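## Task

Store every plug in the small chest by colour: orange plugs go in the middle drawer, blue plugs in the top drawer, green plugs in the bottom drawer. When finished, all drawers must be closed and the chest must still stand upright.

## Robot and tools

Robot: two arms, left_arm and right_arm, each with a two-finger gripper and a wrist camera. left_arm stands on the +y side (base near y=+0.34 m) and right_arm on the -y side (near y=-0.33 m). Arm names do not match image left/right. Fixed cameras cam_high and cam_low look on from a beam behind the arms. The wrist cameras are cam_left_wrist and cam_right_wrist. All four images are 504x504. A loose object may occasionally be nudged by an outside push.

Frames: the scene frame has its origin at table-top height, midway between the arms, a few cm in from the table's near edge. +x points out over the table, +z points up, +y points toward left_arm. Results report end_effector_position (metres) and end_effector_quat_wxyz in this frame. The reported point sits between the finger pads, about 1 cm short of the fingertips. The fingers point along the gripper's +z axis and close along its y axis. Reported poses can be a few cm off, worse at long reach.

execute_actions(actions, cameras): actions is a list of actions. Each action is a list of up to 15 rows, and each row is one control step of 1/30 s. If fewer than 15 rows are given, the last row is held for the remaining steps. Every row has exactly 14 numbers in [-1, 1], both arms always included: left_arm dx, dy, dz, rx, ry, rz, opening, then right_arm dx, dy, dz, rx, ry, rz, opening. The six pose numbers are an offset, not a pose. They are measured from that arm's Hand target as it was when the action began, along the Hand target's own axes. Each row counts from that same start, not from the row before, and a repeated offset in a new action moves the hand further. Scale: 1.0 = 0.6 m of travel or 180 degrees of turn. rx, ry, rz form one rotation vector. opening is absolute: +1 fully open (0.094 m), -1 closed. Sending six zeros re-commands the current Hand target. A 0 opening is itself a command, so resend the present opening to leave a gripper unchanged. cameras: list of names, ["all"], or []. Images come back only for an empty actions list or when asked.

move(target, speed, blend, opening_speed, grip_force, blocking, cameras): target is one 14-number row (same layout and scale as above) or a list of up to 15 rows. Every row is an offset from the Hand targets at the start of the move, not from the previous row. Each gripper follows a straight path and all paths finish together. A move lasts at least 0.5 s and at most 10 s, after which it stops short. speed: top speed in m/s, 0.002 to 2.9, default 0.25. Turning is capped at twice that value in rad/s. Give one value, or one per target. blend: corner rounding radius in metres for lists. 0 means a full stop at each point. opening_speed: rate at which the commanded opening changes, per second on the -1..+1 scale, at least 0.2. grip_force: per-pad force limit in N, 10 to 50. It stays in effect until changed. Lower values close slowly. blocking=false returns after about 0.5 s while the move keeps running. Paths do not avoid obstacles or the other arm. Faster moves lag, stray and hit harder. The result ends with a move: line giving the outcome (done, off_target, moving, held, fault) and any limits (paced = commanded pose was clipped; held = a check withheld steps).

wait(seconds 0 to 10): lets time pass with the last commands held. stop(): brakes a running move. zoom_image(camera, region=[x0,y0,x1,y1]): enlarges a pixel region, at most 504 on a side, of that camera's newest image. read_manual(section="licences"): licence text only. finished_scene(scene): ends scene 1 or 2 for good. Call it only when the drawers are closed and the goal holds without the robot.

Results: Hand target is the last commanded pose after clipping. The next offsets count from it. The gripper often rests short of it. If so, send the missing distance as a new offset. Tool commands lists current commands. grip_measured is the measured opening on the -1..+1 scale, reading up to ~2.5 mm wide when empty and narrower than the object when squeezing. grip_effort_nm is the gripper motor effort (negative = closing) and is not a pad force. The results also include joint positions, joint torques, joint velocities ("within noise" when still), motor temperatures, and, for execute_actions, end positions at some control steps. Check pose and tilt after each move. Commanded orientation is clipped to within 40 degrees of the current orientation. Small moves may fail or go sideways.

Grasping: to release, command an opening well above grip_measured. Use opening_speed for fragile items.

Avoid: dropping plugs or letting go while they move, knocking the chest over, slamming drawers, and anything falling off the table or left off it (scene fails). Keep the arms and grippers apart. A press between arms, including one gripper closing on the other's fingers, can fail the scene. Stay clear of the bar, plate and rail near the bases, which rise up to ~3 cm above the table. Do not route paths close to an arm's own base. Avoid strain on the wrist-camera cables. An arm pressing on something keeps pushing; command it back past its gripper to relieve it. Motor heat rises when holding loads, reaching far or pushing: MOTOR HOT at 75 °C, the arm folds and stops at 90 °C, and it goes limp at 100 °C. Smooth, quick and gentle motion is preferred.

Each tool is called after "Request:" as name(argument=value, ...) on one line, values as JSON.

## Session

Request:
execute_actions(actions=[])

Scene clock: 0.00 s.
left_arm: end_effector_position=(+0.3681, +0.3961, +0.0741) grip_measured=+1.000 grip_effort_nm=n/a end_effector_quat_wxyz=(+0.560, -0.138, +0.813, +0.075) | right_arm: end_effector_position=(+0.3978, -0.3678, +0.0434) grip_measured=+1.000 grip_effort_nm=n/a end_effector_quat_wxyz=(+0.554, +0.059, +0.824, -0.102)
Joint positions: left_arm=[0.048 1.532 0.344 0.767 -0.246 -0.149 0.094] | right_arm=[0.047 1.627 0.33 0.944 0.249 -0.007 0.094]
Joint velocities: within noise
Joint torques (N m): no reading
Motor temperatures (°C): left_arm=[18 23 21 22 19 21 20] | right_arm=[19 22 24 22 17 21 20]
Heat: left arm: 23 °C; right arm: 24 °C.
Hand target: left_arm +0.3735, +0.3966, +0.0862; +0.576, -0.139, +0.802, +0.073 | right_arm +0.4017, -0.3679, +0.0527; +0.566, +0.061, +0.816, -0.101
Tool commands: left_gripper/opening=+1.0 right_gripper/opening=+1.0

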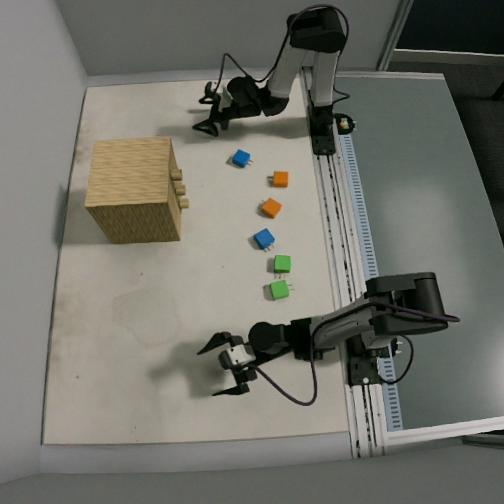

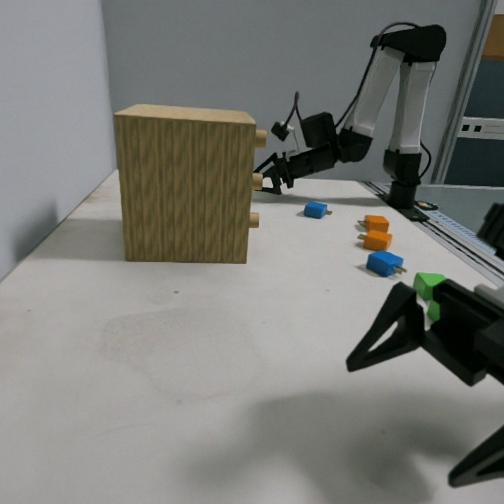

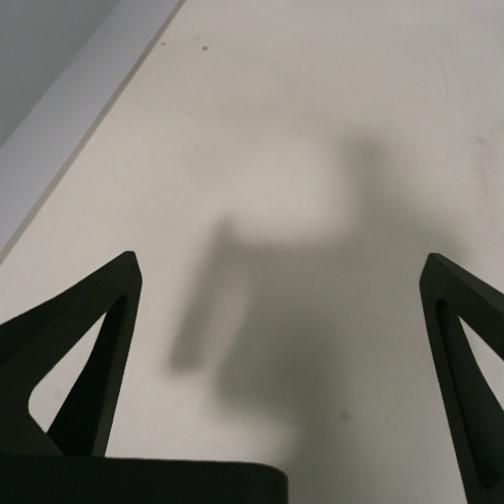

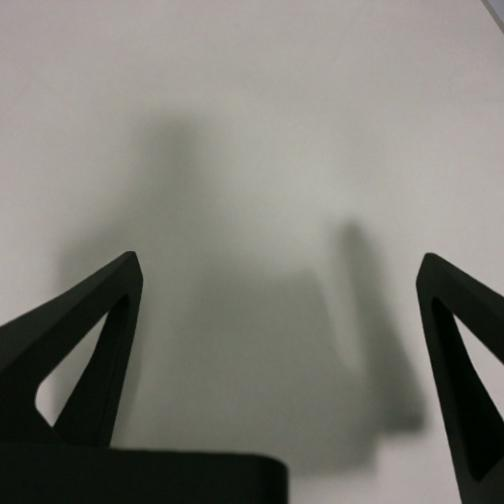

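Request:
zoom_image(camera="cam_high", region=[70, 120, 210, 260])

Request:
zoom_image(camera="cam_high", region=[210, 140, 320, 310])

Request:
zoom_image(camera="cam_low", region=[100, 90, 460, 320])

Scaled by 3.600 from the camera's 504x504 image, which has a finer 720x720 frame.

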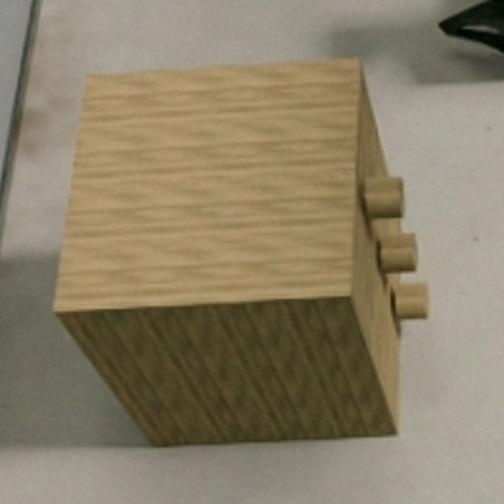

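Scaled by 2.965 from the camera's 504x504 image, which has a finer 720x720 frame.

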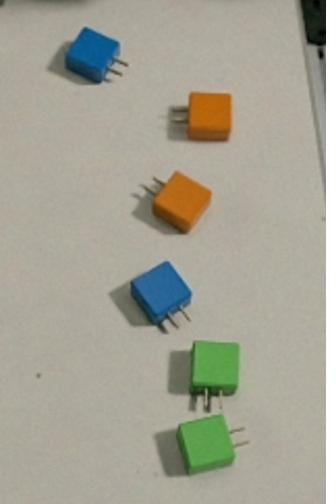

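Scaled by 1.400 from the camera's 504x504 image, which has a finer 720x720 frame.

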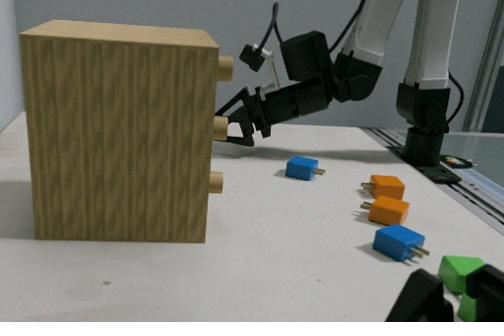

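Request:
move(target=[0.146,-0.4875,-0.43,0.34,0.156,0.248,1,-0.1445,0.4275,-0.288,-0.0751,0.0248,0.002,0.0], speed=0.35, cameras=["all"])

Scene clock: 16.43 s.
left_arm: end_effector_position=(+0.2010, +0.0458, +0.0904) grip_measured=+1.000 grip_effort_nm=0.00 end_effector_quat_wxyz=(+0.289, +0.440, +0.836, -0.154) | right_arm: end_effector_position=(+0.3258, -0.0828, +0.1581) grip_measured=+0.002 grip_effort_nm=-0.09 end_effector_quat_wxyz=(+0.530, -0.011, +0.848, -0.006)
Joint positions: left_arm=[-0.906 1.385 0.837 -0.363 0.059 0.011 0.094] | right_arm=[1.05 1.465 0.941 -0.179 0.891 0.562 0.047]
Joint torques (N m): left_arm=[0.18 -5.37 9.43 1.74 0.18 0.17] | right_arm=[0.05 -4.74 10.39 1.46 0.39 0.09]
Motor temperatures (°C): left_arm=[18 24 23 27 19 21 20] | right_arm=[19 23 26 25 16 21 20]
Heat: left arm: 27 °C; right arm: 26 °C.
Hand target: left_arm +0.2043, +0.0347, +0.1002; +0.300, +0.447, +0.827, -0.164 | right_arm +0.3294, -0.0769, +0.1679; +0.538, +0.000, +0.843, +0.000
Off the commanded pose: left_arm 0.015 m, 2 deg | right_arm 0.012 m, 2 deg.
move: off_target (left_arm, right_arm)
camera_calibration:
cam_left_wrist: T_world_to_cam=[[-0.817127, -0.573289, -0.0603507, 0.204384], [-0.576076, 0.815906, 0.0493309, 0.0861017], [0.0209597, 0.0750762, -0.996957, 0.208295], [0, 0, 0, 1]] pos_world=[0.212243, 0.031282, 0.215749]
cam_right_wrist: T_world_to_cam=[[0.0378837, -0.998775, -0.0318363, -0.0816874], [-0.922367, -0.0226929, -0.385647, 0.369605], [0.384452, 0.0439745, -0.922097, 0.15153], [0, 0, 0, 1]] pos_world=[0.28575, -0.0798633, 0.279662]

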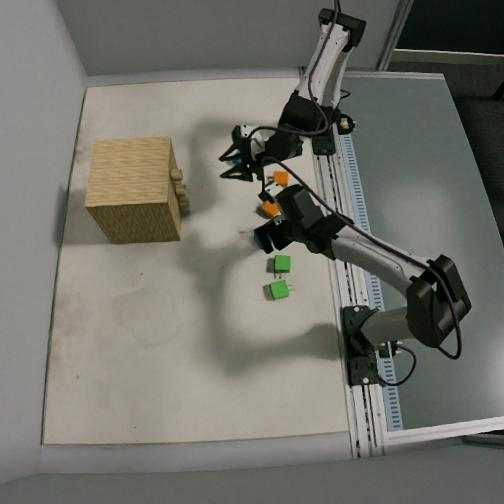

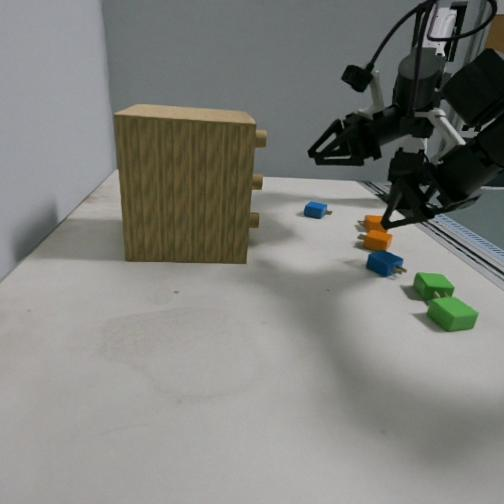

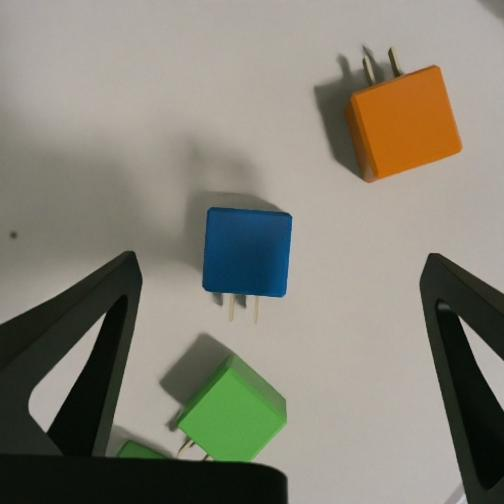

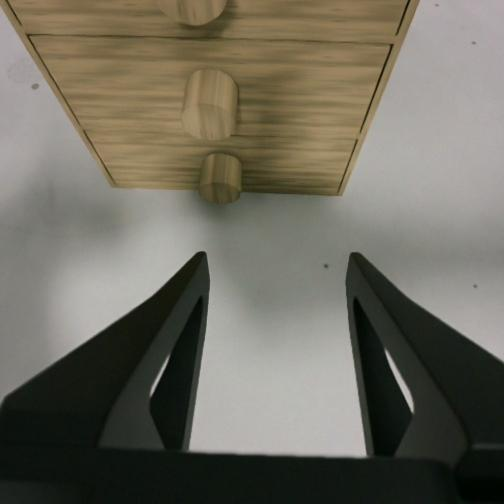

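Request:
move(target=[0.0667,0.021,0.101,0,0,0,1,-0.075,0.06,0.086,0,0,0,0.0], cameras=["all"])

Scene clock: 21.67 s.
left_arm: end_effector_position=(+0.2127, +0.0395, +0.0263) grip_measured=+1.000 grip_effort_nm=0.01 end_effector_quat_wxyz=(+0.289, +0.446, +0.832, -0.157) | right_arm: end_effector_position=(+0.3903, -0.0480, +0.1805) grip_measured=+0.002 grip_effort_nm=-0.09 end_effector_quat_wxyz=(+0.535, -0.001, +0.845, -0.009)
Joint positions: left_arm=[-0.887 1.558 0.703 -0.053 0.082 0.037 0.094] | right_arm=[0.955 1.686 1.239 -0.183 0.835 0.483 0.047]
Joint torques (N m): left_arm=[1.26 -6.23 6.52 2.07 0.17 0.14] | right_arm=[-0.49 -6.63 10.59 1.53 0.11 -0.04]
Heat: left arm: 27 °C; right arm: 27 °C.
Hand target: left_arm +0.2192, +0.0347, +0.0281; +0.300, +0.447, +0.827, -0.164 | right_arm +0.3951, -0.0409, +0.1870; +0.538, +0.000, +0.843, +0.000
Off the commanded pose: left_arm 0.008 m, 2 deg | right_arm 0.011 m, 1 deg.
move: off_target (right_arm)
camera_calibration:
cam_left_wrist: T_world_to_cam=[[-0.825967, -0.560596, -0.0592458, 0.207729], [-0.563248, 0.825001, 0.0461067, 0.0981291], [0.0230305, 0.0714527, -0.997178, 0.144378], [0, 0, 0, 1]] pos_world=[0.223523, 0.0251795, 0.151753]
cam_right_wrist: T_world_to_cam=[[0.0187618, -0.999097, -0.0381224, -0.0400765], [-0.917827, -0.00208833, -0.396976, 0.43979], [0.396538, 0.0424378, -0.917037, 0.140127], [0, 0, 0, 1]] pos_world=[0.348837, -0.0450685, 0.30156]

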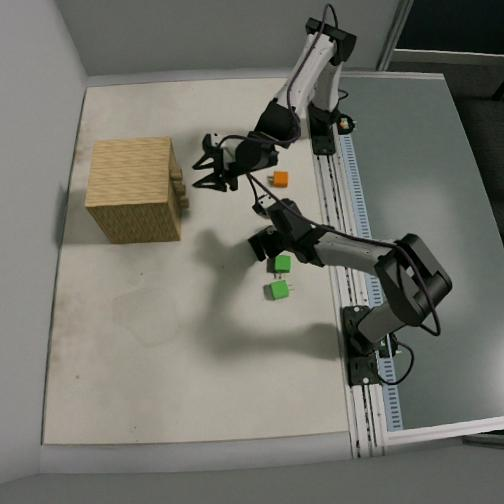

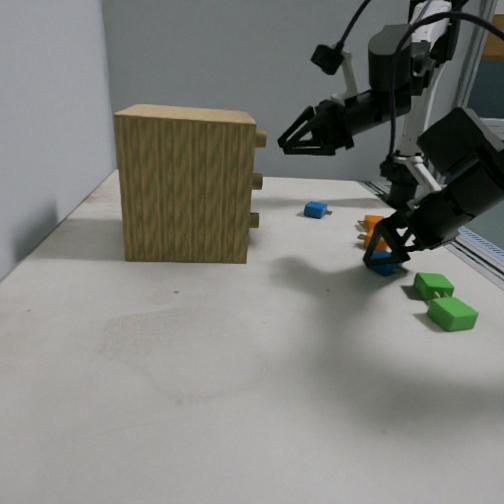

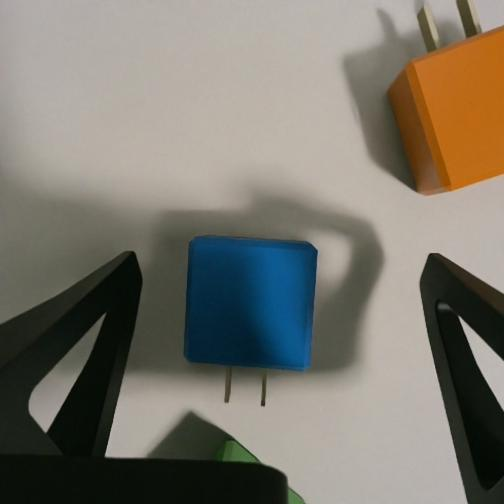

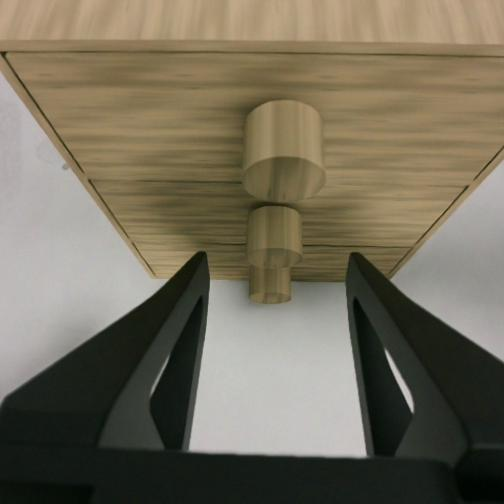

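Request:
move(target=[[0.0075,0.02,0.009,0,0,0,1,-0.0405,0.002,0.075,0,0,0,0.0],[0.0075,0.02,0.009,0,0,0,-0.45,-0.0405,0.002,0.075,0,0,0,-0.65]], opening_speed=1.5, cameras=["all"])

Scene clock: 26.23 s.
left_arm: end_effector_position=(+0.2245, +0.0431, +0.0220) grip_measured=-0.159 grip_effort_nm=-1.02 end_effector_quat_wxyz=(+0.292, +0.446, +0.831, -0.159) | right_arm: end_effector_position=(+0.4400, -0.0495, +0.1806) grip_measured=-0.422 grip_effort_nm=-1.02 end_effector_quat_wxyz=(+0.529, -0.003, +0.849, -0.015)
Joint positions: left_arm=[-0.844 1.587 0.703 -0.02 0.109 0.071 0.04] | right_arm=[0.85 1.801 1.383 -0.176 0.751 0.405 0.027]
Joint torques (N m): left_arm=[1.37 -6.34 5.57 2.02 0.19 0.14] | right_arm=[-0.18 -7.61 10.76 1.76 0.08 -0.04]
Heat: left arm: 27 °C; right arm: 28 °C.
Hand target: left_arm +0.2292, +0.0412, +0.0211; +0.300, +0.447, +0.827, -0.163 | right_arm +0.4462, -0.0397, +0.1898; +0.538, +0.000, +0.843, +0.000
Off the commanded pose: left_arm 0.005 m, 1 deg | right_arm 0.015 m, 2 deg.
move: off_target (right_arm); target 2's new opening was sent with right_arm's hand 0.015 m and 2 deg from that target
camera_calibration:
cam_left_wrist: T_world_to_cam=[[-0.82621, -0.56032, -0.0584768, 0.219354], [-0.562723, 0.825758, 0.038297, 0.102034], [0.0268291, 0.0645477, -0.997554, 0.138983], [0, 0, 0, 1]] pos_world=[0.234921, 0.0296818, 0.147562]
cam_right_wrist: T_world_to_cam=[[0.0143879, -0.999586, -0.0249253, -0.0430717], [-0.9237, -0.00374282, -0.383098, 0.485423], [0.382846, 0.0285354, -0.923371, 0.127114], [0, 0, 0, 1]] pos_world=[0.40034, -0.0448642, 0.302264]

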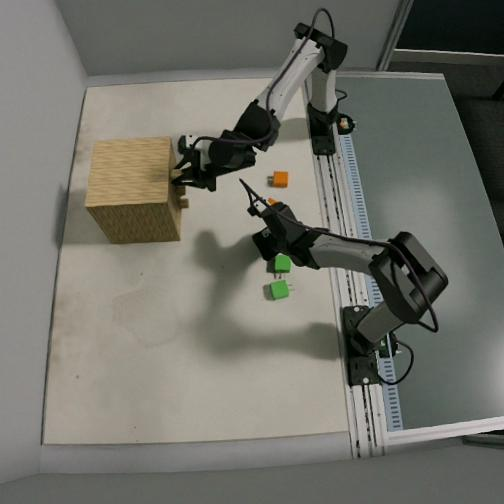

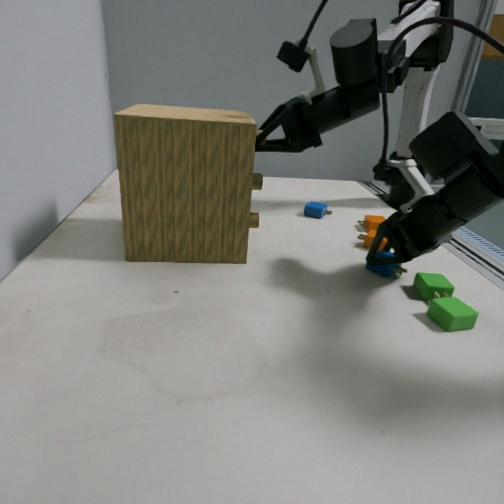

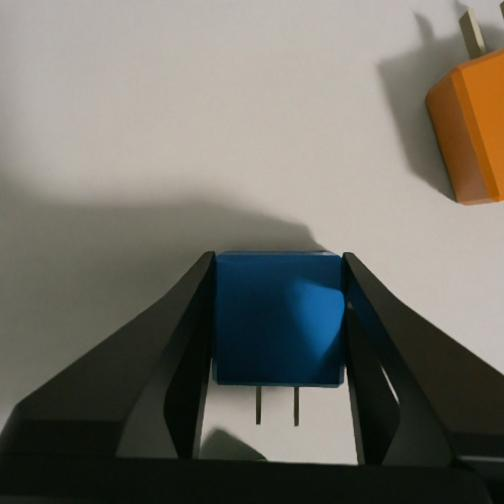

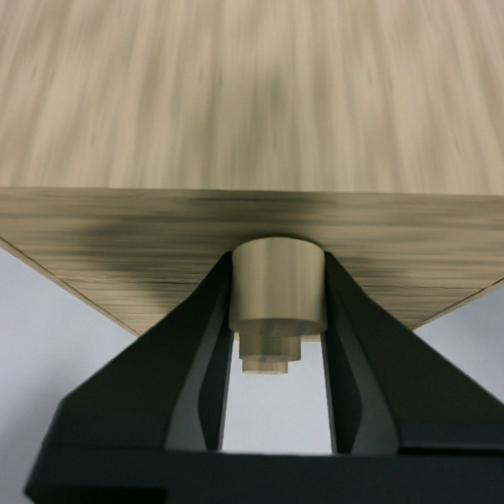

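Request:
move(target=[[0.06,0.035,-0.2025,0,0,0,-0.45,0,0,0,0,0,0,-0.65],[0.06,0.035,-0.2025,0,0,0,-0.45,0.0775,0,-0.166,0,0,0,-0.65]], speed=[0.25,0.12], cameras=["all"])

Scene clock: 29.83 s.
left_arm: end_effector_position=(+0.1824, +0.1469, +0.0766) grip_measured=-0.159 grip_effort_nm=-1.02 end_effector_quat_wxyz=(+0.276, +0.444, +0.838, -0.155) | right_arm: end_effector_position=(+0.3449, -0.0439, +0.1756) grip_measured=-0.422 grip_effort_nm=-1.02 end_effector_quat_wxyz=(+0.535, +0.003, +0.845, -0.023)
Joint positions: left_arm=[-0.626 1.043 0.584 -0.512 0.238 0.244 0.04] | right_arm=[1.077 1.642 1.193 -0.302 0.953 0.618 0.027]
Joint torques (N m): left_arm=[1.28 -4.44 8.25 1.72 0.28 0.12] | right_arm=[1.21 -11.02 7.28 1.3 0.12 0]
Heat: left arm: 27 °C; right arm: 28 °C.
Hand target: left_arm +0.1893, +0.1412, +0.0910; +0.300, +0.447, +0.827, -0.163 | right_arm +0.3363, -0.0397, +0.1898; +0.538, +0.000, +0.843, +0.000
Off the commanded pose: left_arm 0.017 m, 3 deg | right_arm 0.017 m, 3 deg.
move: off_target (left_arm, right_arm)
camera_calibration:
cam_left_wrist: T_world_to_cam=[[-0.824497, -0.563791, -0.0484238, 0.245307], [-0.565864, 0.821249, 0.073131, -0.0109469], [-0.00146257, 0.0876976, -0.996146, 0.189478], [0, 0, 0, 1]] pos_world=[0.196338, 0.130675, 0.201427]
cam_right_wrist: T_world_to_cam=[[-0.00340383, -0.999826, -0.0183344, -0.0312867], [-0.917963, 0.0103966, -0.39653, 0.396709], [0.396652, 0.0154806, -0.917838, 0.152353], [0, 0, 0, 1]] pos_world=[0.303627, -0.0377642, 0.296569]

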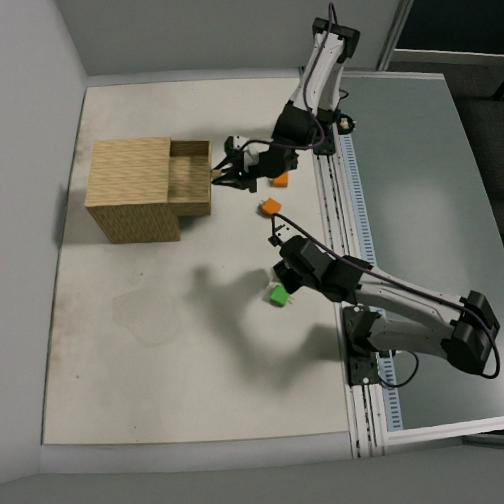

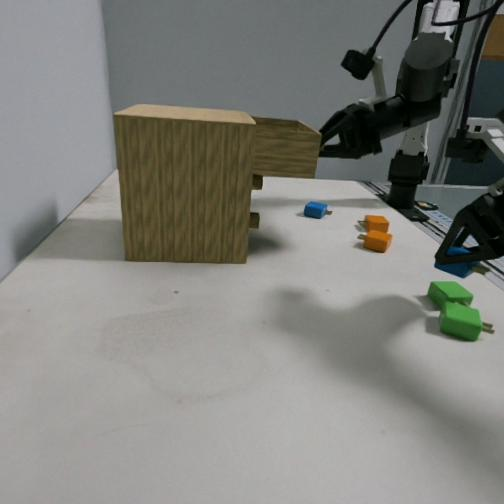

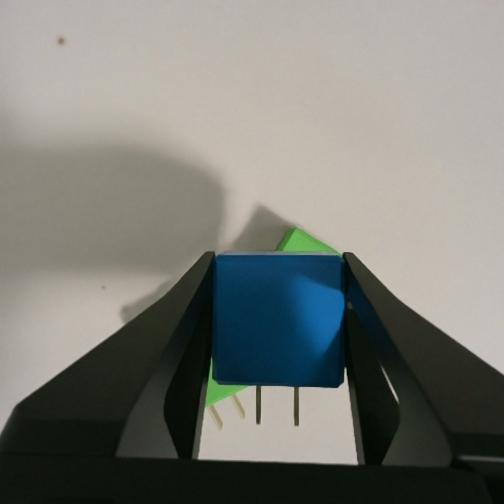

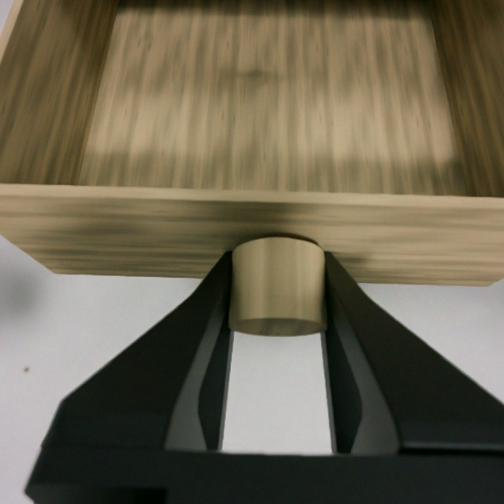

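Request:
move(target=[[0,0,0,0,0,0,-0.45,0,0,0,0,0,0,0.1],[0,0,0,0,0,0,-0.45,0.035,0,-0.0755,0,0,0,0.1],[-0.27,0.033,-0.165,0,0,0,-0.45,0.188,-0.292,-0.048,0.1156,0.137,0.0886,1],[-0.527,0.123,0.0437,0,0,0,-0.45,0.188,-0.292,-0.048,0.1156,0.137,0.0886,1]], speed=0.3, blend=[0,0.02,0.03,0], cameras=["all"])

Scene clock: 38.73 s.
left_arm: end_effector_position=(+0.3879, -0.0321, +0.2711) grip_measured=-0.159 grip_effort_nm=-1.02 end_effector_quat_wxyz=(+0.304, +0.449, +0.823, -0.170) | right_arm: end_effector_position=(+0.2644, -0.2126, +0.0947) grip_measured=+0.998 grip_effort_nm=0.10 end_effector_quat_wxyz=(+0.331, +0.204, +0.917, -0.087)
Joint positions: left_arm=[-0.647 2.357 2.838 -1.382 0.247 0.232 0.04] | right_arm=[0.884 1.344 0.912 -0.911 0.699 1.215 0.094]
Joint torques (N m): left_arm=[0.13 -12.52 7.62 1.79 0.03 -0.07] | right_arm=[-0.69 -6.76 6.3 0.59 0.26 0.06]
Heat: left arm: 27 °C; right arm: 28 °C.
Hand target: left_arm +0.3930, -0.0355, +0.2736; +0.300, +0.447, +0.827, -0.163 | right_arm +0.2625, -0.2149, +0.0997; +0.333, +0.211, +0.916, -0.077
Off the commanded pose: left_arm 0.007 m, 1 deg | right_arm 0.006 m, 1 deg.
elbow stopped short (left arm): the move would have taken joint 3 (elbow) straighter than the controller allows.
move: done; blend cut to 0 m at target 3
camera_calibration:
cam_left_wrist: T_world_to_cam=[[-0.833471, -0.549697, -0.0562094, 0.329285], [-0.550832, 0.834595, 0.00584627, 0.250868], [0.0436985, 0.0358347, -0.998402, 0.380766], [0, 0, 0, 1]] pos_world=[0.395997, -0.0420105, 0.3972]
cam_right_wrist: T_world_to_cam=[[-0.429463, -0.902405, -0.0350365, -0.0667183], [-0.903073, 0.428936, 0.0217577, 0.337882], [-0.00460584, 0.0409846, -0.999149, 0.23186], [0, 0, 0, 1]] pos_world=[0.277547, -0.214639, 0.221974]

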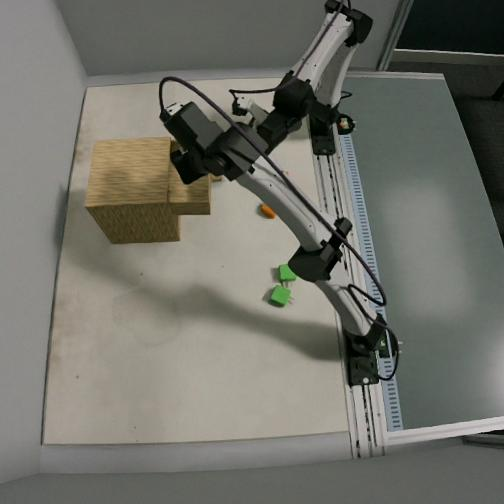

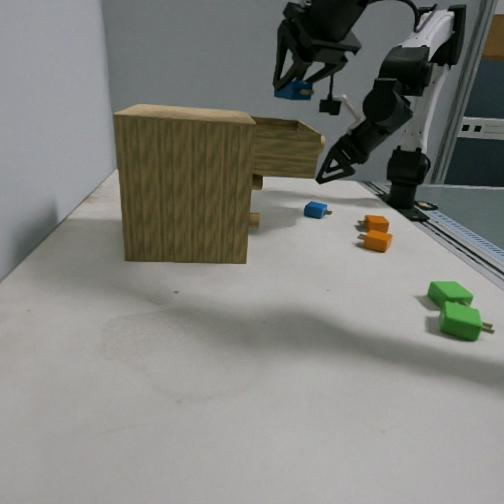

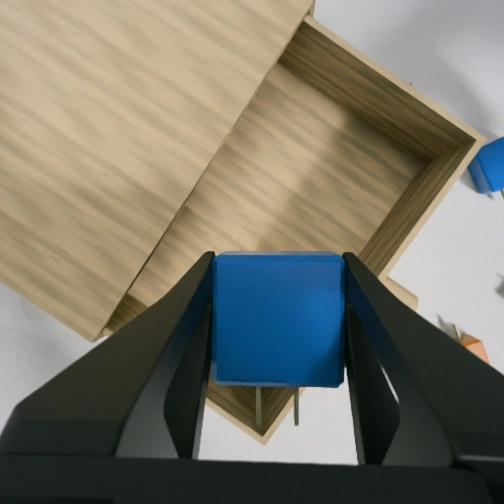

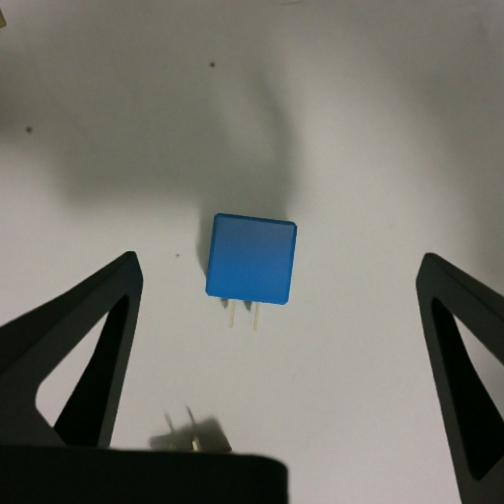

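Request:
move(target=[[0.1275,0.018,0.1083,0,0,0,-0.45,0.069,0.025,0.1055,0.0214,0,0.0255,1],[0.1275,0.018,0.1083,0,0,0,0.2,0.069,0.025,0.1055,0.0214,0,0.0255,-0.45]], speed=0.2, opening_speed=1.5, cameras=["all"])

Scene clock: 44.83 s.
left_arm: end_effector_position=(+0.4009, -0.0295, +0.1954) grip_measured=+0.197 grip_effort_nm=0.19 end_effector_quat_wxyz=(+0.336, +0.446, +0.810, -0.177) | right_arm: end_effector_position=(+0.2751, -0.2043, +0.0264) grip_measured=-0.160 grip_effort_nm=-1.02 end_effector_quat_wxyz=(+0.324, +0.253, +0.907, -0.094)
Joint positions: left_arm=[-0.629 2.044 1.926 -0.715 0.262 0.242 0.056] | right_arm=[0.868 1.548 0.81 -0.657 0.699 1.326 0.039]
Joint torques (N m): left_arm=[0.98 -13.53 4.66 1.09 0.02 0.15] | right_arm=[-0.7 -4.44 5.72 0.7 0.42 0.09]
Heat: left arm: 27 °C; right arm: 28 °C.
Hand target: left_arm +0.3926, -0.0155, +0.1747; +0.300, +0.447, +0.827, -0.164 | right_arm +0.2771, -0.2053, +0.0245; +0.328, +0.259, +0.903, -0.094
Off the commanded pose: left_arm 0.026 m, 5 deg | right_arm 0.003 m, 1 deg.
move: off_target (left_arm); target 2's new opening was sent with left_arm's hand 0.022 m and 4 deg from that target
camera_calibration:
cam_left_wrist: T_world_to_cam=[[-0.830451, -0.552171, -0.0738863, 0.339455], [-0.548729, 0.833652, -0.0626073, 0.268877], [0.0961654, -0.0114487, -0.9953, 0.281475], [0, 0, 0, 1]] pos_world=[0.402373, -0.0334902, 0.322066]
cam_right_wrist: T_world_to_cam=[[-0.517077, -0.854215, -0.0542883, -0.0226196], [-0.855939, 0.516087, 0.0319886, 0.350029], [0.000692325, 0.063008, -0.998013, 0.166317], [0, 0, 0, 1]] pos_world=[0.287793, -0.210447, 0.153562]

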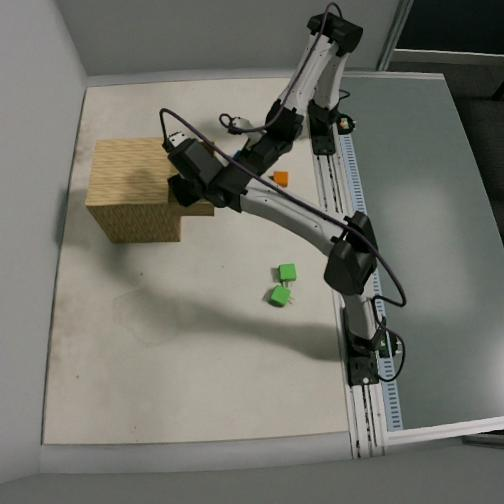

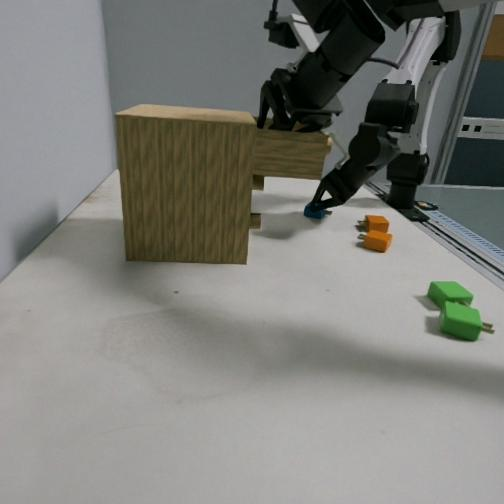

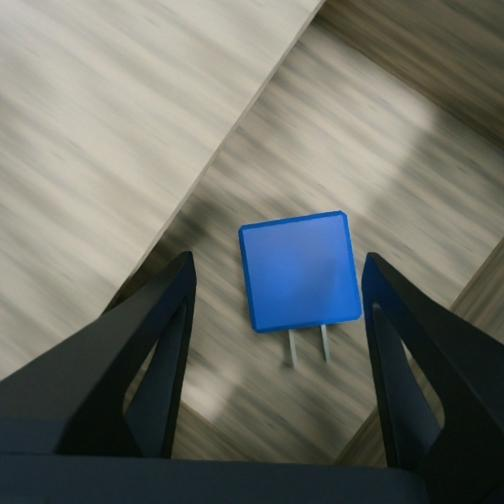

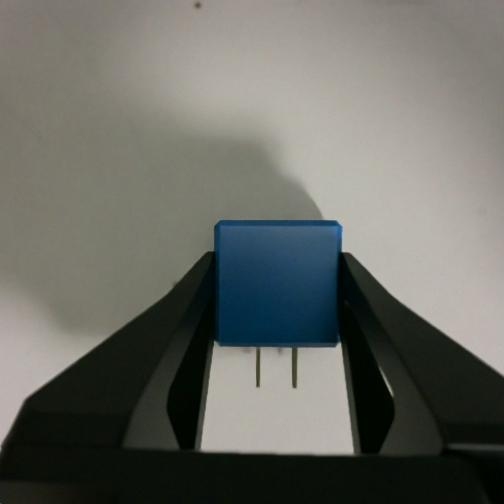

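Request:
move(target=[[-0.1286,0,-0.153,0,0,0,0.2,-0.214,0,-0.255,0,0,0,-0.45],[0.1675,-0.2015,-0.26,-0.0643,0,-0.0766,1,-0.214,0,-0.255,0,0,0,-0.45],[0.1675,-0.2015,-0.26,-0.0643,0,-0.0766,1,-0.3145,0.292,-0.258,0,0,0,-0.45]], speed=0.35, blend=[0.03,0,0], cameras=["all"])

Scene clock: 53.33 s.
left_arm: end_effector_position=(+0.1906, +0.0704, +0.2272) grip_measured=+0.998 grip_effort_nm=0.14 end_effector_quat_wxyz=(+0.308, +0.321, +0.888, -0.114) | right_arm: end_effector_position=(+0.4044, -0.0792, +0.2578) grip_measured=-0.160 grip_effort_nm=-1.03 end_effector_quat_wxyz=(+0.366, +0.230, +0.901, -0.035)
Joint positions: left_arm=[-0.981 1.294 1.325 -0.963 -0.154 -0.267 0.094] | right_arm=[0.854 2.143 2.517 -1.559 0.703 1.187 0.039]
Joint torques (N m): left_arm=[-0.01 -5.29 6.42 1.92 -0.28 -0.17] | right_arm=[-0.57 -9.24 8.5 0.84 0.53 -0.06]
Heat: left arm: 28 °C; right arm: 28 °C.
Hand target: left_arm +0.1947, +0.0669, +0.2302; +0.322, +0.313, +0.886, -0.114 | right_arm +0.4084, -0.0807, +0.2643; +0.328, +0.259, +0.903, -0.094
Off the commanded pose: left_arm 0.006 m, 2 deg | right_arm 0.008 m, 9 deg.
joint sent to its limit (right arm) — joint 4 (wrist pitch), lower limit. The joint targets are off in orientation, not in position.
move: off_target (right_arm)
camera_calibration:
cam_left_wrist: T_world_to_cam=[[-0.631097, -0.773466, -0.0588778, 0.196548], [-0.775704, 0.629321, 0.0473214, 0.104911], [0.00045155, 0.0755361, -0.997143, 0.346935], [0, 0, 0, 1]] pos_world=[0.205264, 0.0597942, 0.352552]
cam_right_wrist: T_world_to_cam=[[-0.431825, -0.886864, -0.164313, 0.154992], [-0.896724, 0.441732, -0.0275602, 0.414765], [0.0970245, 0.135442, -0.986023, 0.352959], [0, 0, 0, 1]] pos_world=[0.404614, -0.0935635, 0.384924]

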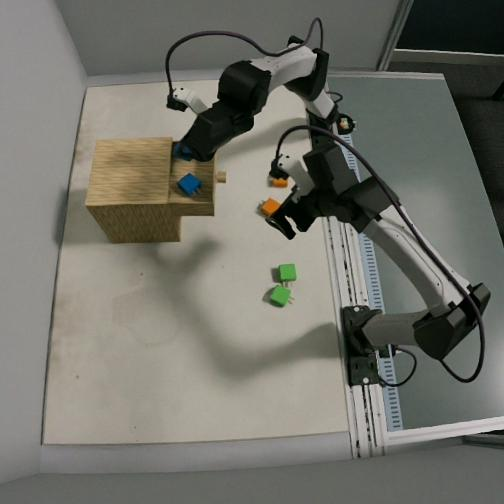

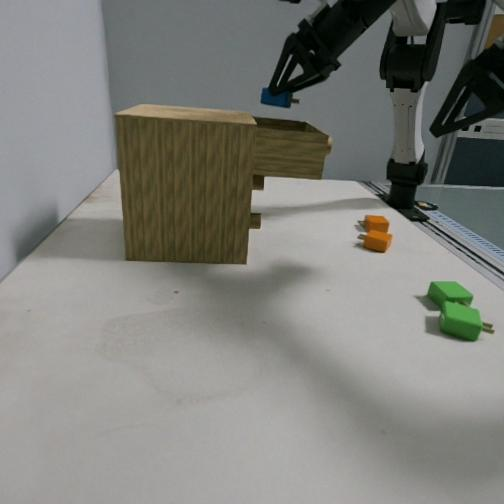

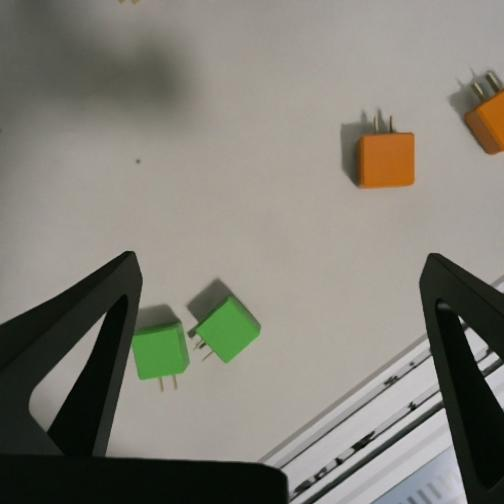

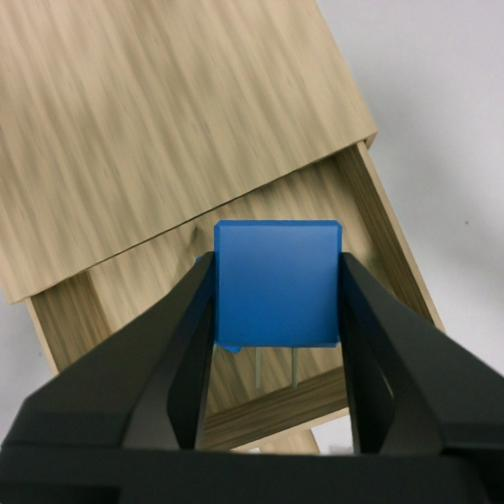

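Request:
move(target=[[0.039,-0.152,0.261,0,0,0,1,0,-0.0127,0,-0.111,0,-0.132,-0.45],[0.114,-0.152,0.3505,0,0,0,1,0.072,-0.0127,0.098,-0.111,0,-0.132,-0.45]], speed=0.25, cameras=["all"])

Scene clock: 60.03 s.
left_arm: end_effector_position=(+0.1967, -0.0512, +0.0245) grip_measured=+0.998 grip_effort_nm=0.14 end_effector_quat_wxyz=(+0.307, +0.321, +0.889, -0.114) | right_arm: end_effector_position=(+0.4121, -0.0878, +0.1819) grip_measured=-0.160 grip_effort_nm=-1.02 end_effector_quat_wxyz=(+0.337, +0.012, +0.941, -0.012)
Joint positions: left_arm=[-1.178 1.838 1.048 -0.179 -0.267 -0.433 0.094] | right_arm=[0.752 1.824 1.733 -0.914 0.476 0.609 0.039]
Joint torques (N m): left_arm=[0.05 -9.25 6.34 1.91 -0.4 -0.09] | right_arm=[-0.47 -11.66 6.23 1.24 0.08 -0.11]
Motor temperatures (°C): left_arm=[18 29 27 27 19 21 21] | right_arm=[19 27 29 24 16 21 21]
Heat: left arm: 29 °C; right arm: 29 °C.
Hand target: left_arm +0.2013, -0.0560, +0.0250; +0.321, +0.313, +0.886, -0.114 | right_arm +0.4082, -0.0896, +0.1915; +0.342, +0.008, +0.940, -0.002
Off the commanded pose: left_arm 0.007 m, 2 deg | right_arm 0.011 m, 1 deg.
move: off_target (right_arm)
camera_calibration:
cam_left_wrist: T_world_to_cam=[[-0.630957, -0.773685, -0.0574767, 0.0942604], [-0.775811, 0.628918, 0.0507917, 0.19567], [-0.00314865, 0.0766385, -0.997054, 0.154925], [0, 0, 0, 1]] pos_world=[0.211765, -0.0620059, 0.149948]
cam_right_wrist: T_world_to_cam=[[-0.0293795, -0.998573, -0.0445903, -0.0591519], [-0.999054, 0.0279041, 0.0333567, 0.418042], [-0.0320648, 0.0455281, -0.998448, 0.326054], [0, 0, 0, 1]] pos_world=[0.426363, -0.0855772, 0.308966]

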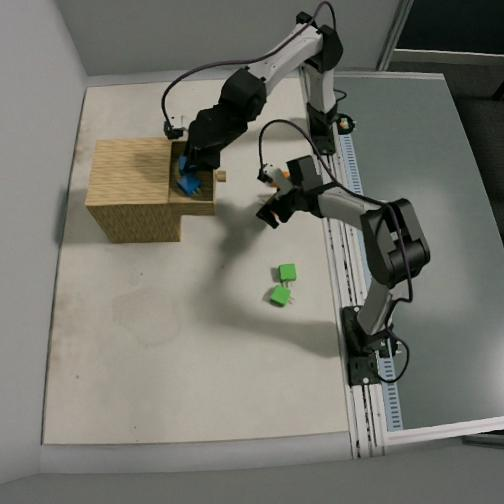

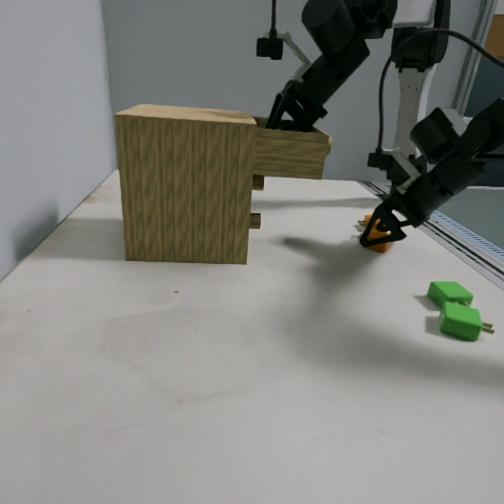

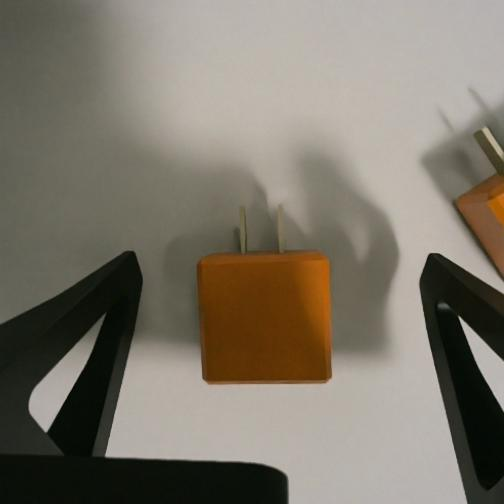

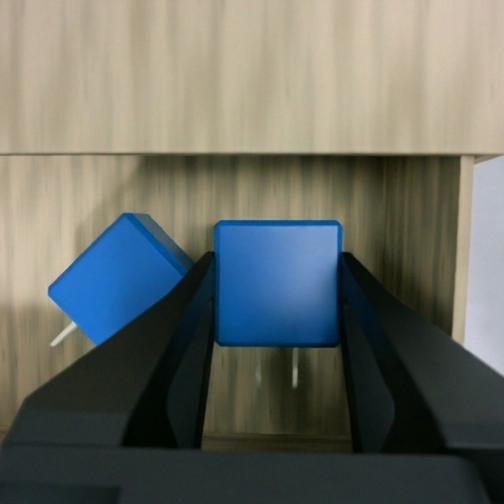

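Request:
move(target=[[0,0.0133,0,0,0,0,1,0.0085,0,0.01,0,0,0,-0.45],[0,0.0133,0,0,0,0,-0.45,0.0085,0,0.01,0,0,0,0.06],[-0.068,0.158,-0.313,0,0,0,-0.45,-0.139,0,-0.166,0,0,0,0.06]], speed=[0.15,0.25,0.25], opening_speed=1.5, cameras=["all"])

Scene clock: 64.67 s.
left_arm: end_effector_position=(+0.1876, +0.0788, +0.1776) grip_measured=-0.157 grip_effort_nm=-1.02 end_effector_quat_wxyz=(+0.302, +0.315, +0.894, -0.098) | right_arm: end_effector_position=(+0.4086, -0.0940, +0.3196) grip_measured=+0.058 grip_effort_nm=0.10 end_effector_quat_wxyz=(+0.359, +0.009, +0.933, +0.006)
Joint positions: left_arm=[-0.997 1.254 1.114 -0.826 -0.185 -0.291 0.04] | right_arm=[0.751 2.075 2.695 -1.558 0.471 0.586 0.05]
Joint torques (N m): left_arm=[1.16 -6.91 9.11 1.72 -0.01 0.08] | right_arm=[0.25 -8.01 7.34 1.26 0.18 -0.06]
Heat: left arm: 29 °C; right arm: 29 °C.
Hand target: left_arm +0.1917, +0.0739, +0.1951; +0.321, +0.313, +0.887, -0.114 | right_arm +0.4082, -0.0896, +0.3214; +0.342, +0.008, +0.940, -0.003
Off the commanded pose: left_arm 0.019 m, 3 deg | right_arm 0.005 m, 2 deg.
joint sent to its limit (right arm) — joint 4 (wrist pitch), lower limit. The joint targets are off in orientation, not in position.
move: off_target (left_arm)
camera_calibration:
cam_left_wrist: T_world_to_cam=[[-0.613276, -0.785904, -0.0790416, 0.199431], [-0.789833, 0.609225, 0.0707658, 0.0997432], [-0.00746097, 0.105829, -0.994356, 0.295477], [0, 0, 0, 1]] pos_world=[0.203291, 0.0646976, 0.302515]
cam_right_wrist: T_world_to_cam=[[-0.00857823, -0.996957, -0.0774812, -0.0571586], [-0.999872, 0.00959963, -0.0128197, 0.423558], [0.0135245, 0.0773613, -0.996911, 0.447644], [0, 0, 0, 1]] pos_world=[0.41696, -0.095681, 0.447263]

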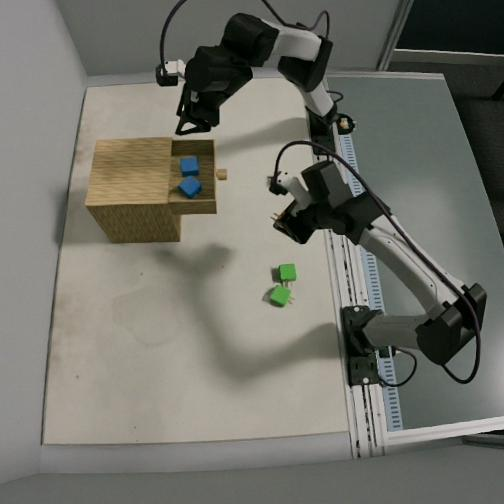

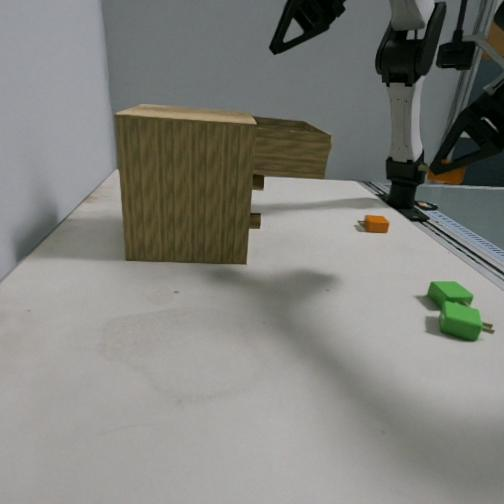

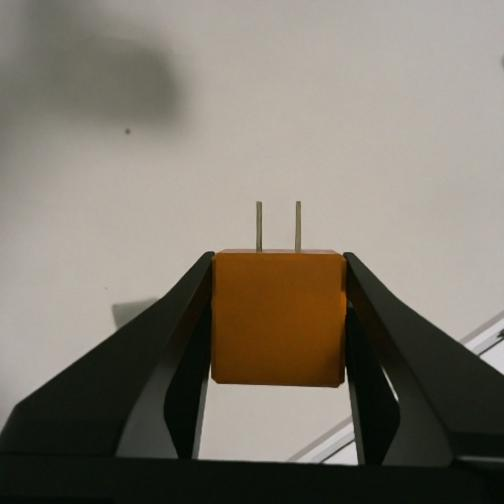

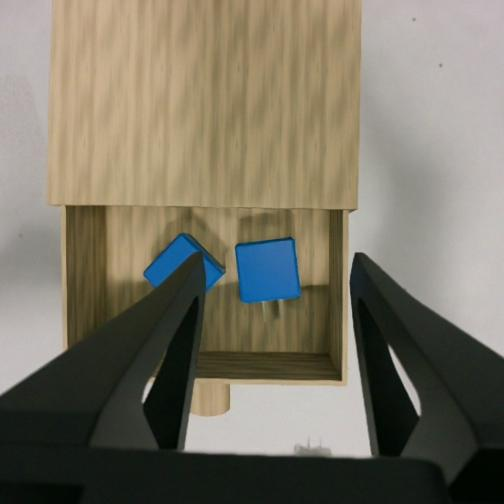

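Request:
move(target=[[0.058,0.067,-0.049,0,0,0,-0.45,0.230,0.072,-0.084,0,-0.139,0,-1],[0.058,0.067,-0.049,0,0,0,-0.45,0.321,0.072,0.0115,0,-0.139,0,-1],[0.058,0.067,-0.049,0,0,0,-0.45,0.1077,0.075,0.19,0,-0.139,0,-1]], speed=[0.3,0.25,0.12], cameras=["all"])

Scene clock: 71.47 s.
left_arm: end_effector_position=(+0.1802, +0.1343, +0.1885) grip_measured=-0.157 grip_effort_nm=-1.02 end_effector_quat_wxyz=(+0.310, +0.312, +0.892, -0.105) | right_arm: end_effector_position=(+0.4183, -0.0564, +0.1826) grip_measured=-0.990 grip_effort_nm=-0.51 end_effector_quat_wxyz=(+0.526, -0.002, +0.850, -0.032)
Joint positions: left_arm=[-0.864 1.045 1.022 -0.904 -0.105 -0.186 0.04] | right_arm=[0.889 1.747 1.337 -0.23 0.806 0.436 0]
Joint torques (N m): left_arm=[1.36 -5.01 6.94 1.76 0.03 0.13] | right_arm=[-1.55 -6.3 11.29 1.98 -0.11 -0.06]
Heat: left arm: 29 °C; right arm: 29 °C.
Hand target: left_arm +0.1815, +0.1339, +0.1954; +0.322, +0.313, +0.886, -0.114 | right_arm +0.4327, -0.0450, +0.1926; +0.537, +0.007, +0.843, -0.004
Off the commanded pose: left_arm 0.007 m, 2 deg | right_arm 0.021 m, 4 deg.
move: off_target (right_arm)
camera_calibration:
cam_left_wrist: T_world_to_cam=[[-0.612425, -0.787557, -0.0684794, 0.237439], [-0.790527, 0.610333, 0.050607, 0.0630721], [0.00193928, 0.0851278, -0.996368, 0.301872], [0, 0, 0, 1]] pos_world=[0.194688, 0.122805, 0.313843]
cam_right_wrist: T_world_to_cam=[[-0.00424972, -0.999987, 0.00284832, -0.0469096], [-0.925987, 0.00285985, -0.377544, 0.466458], [0.377531, -0.00424197, -0.925987, 0.138268], [0, 0, 0, 1]] pos_world=[0.379534, -0.0476565, 0.304276]

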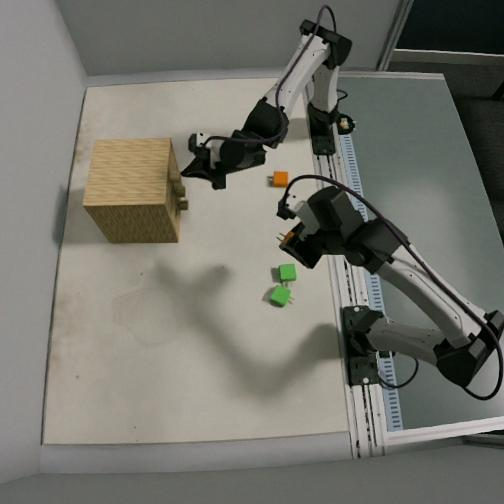

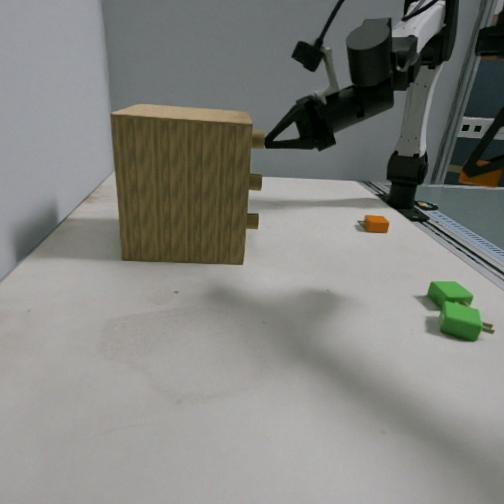

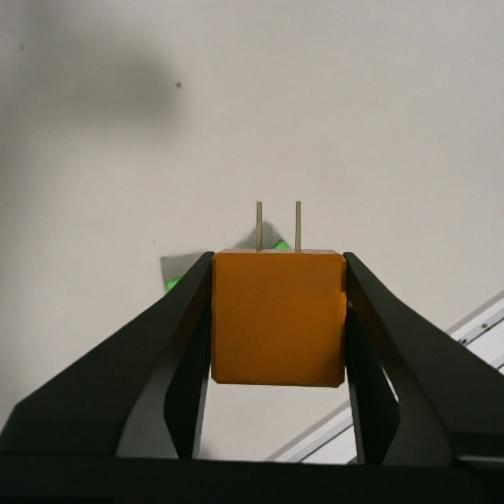

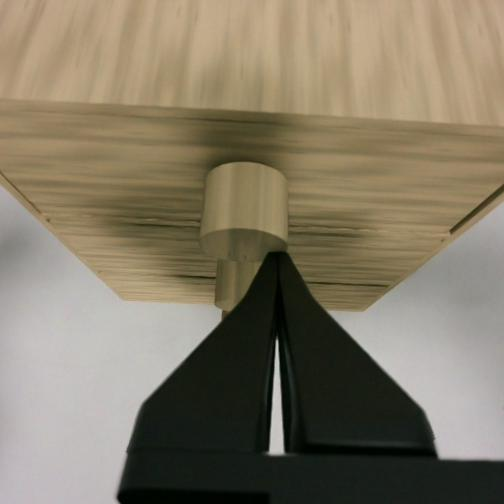

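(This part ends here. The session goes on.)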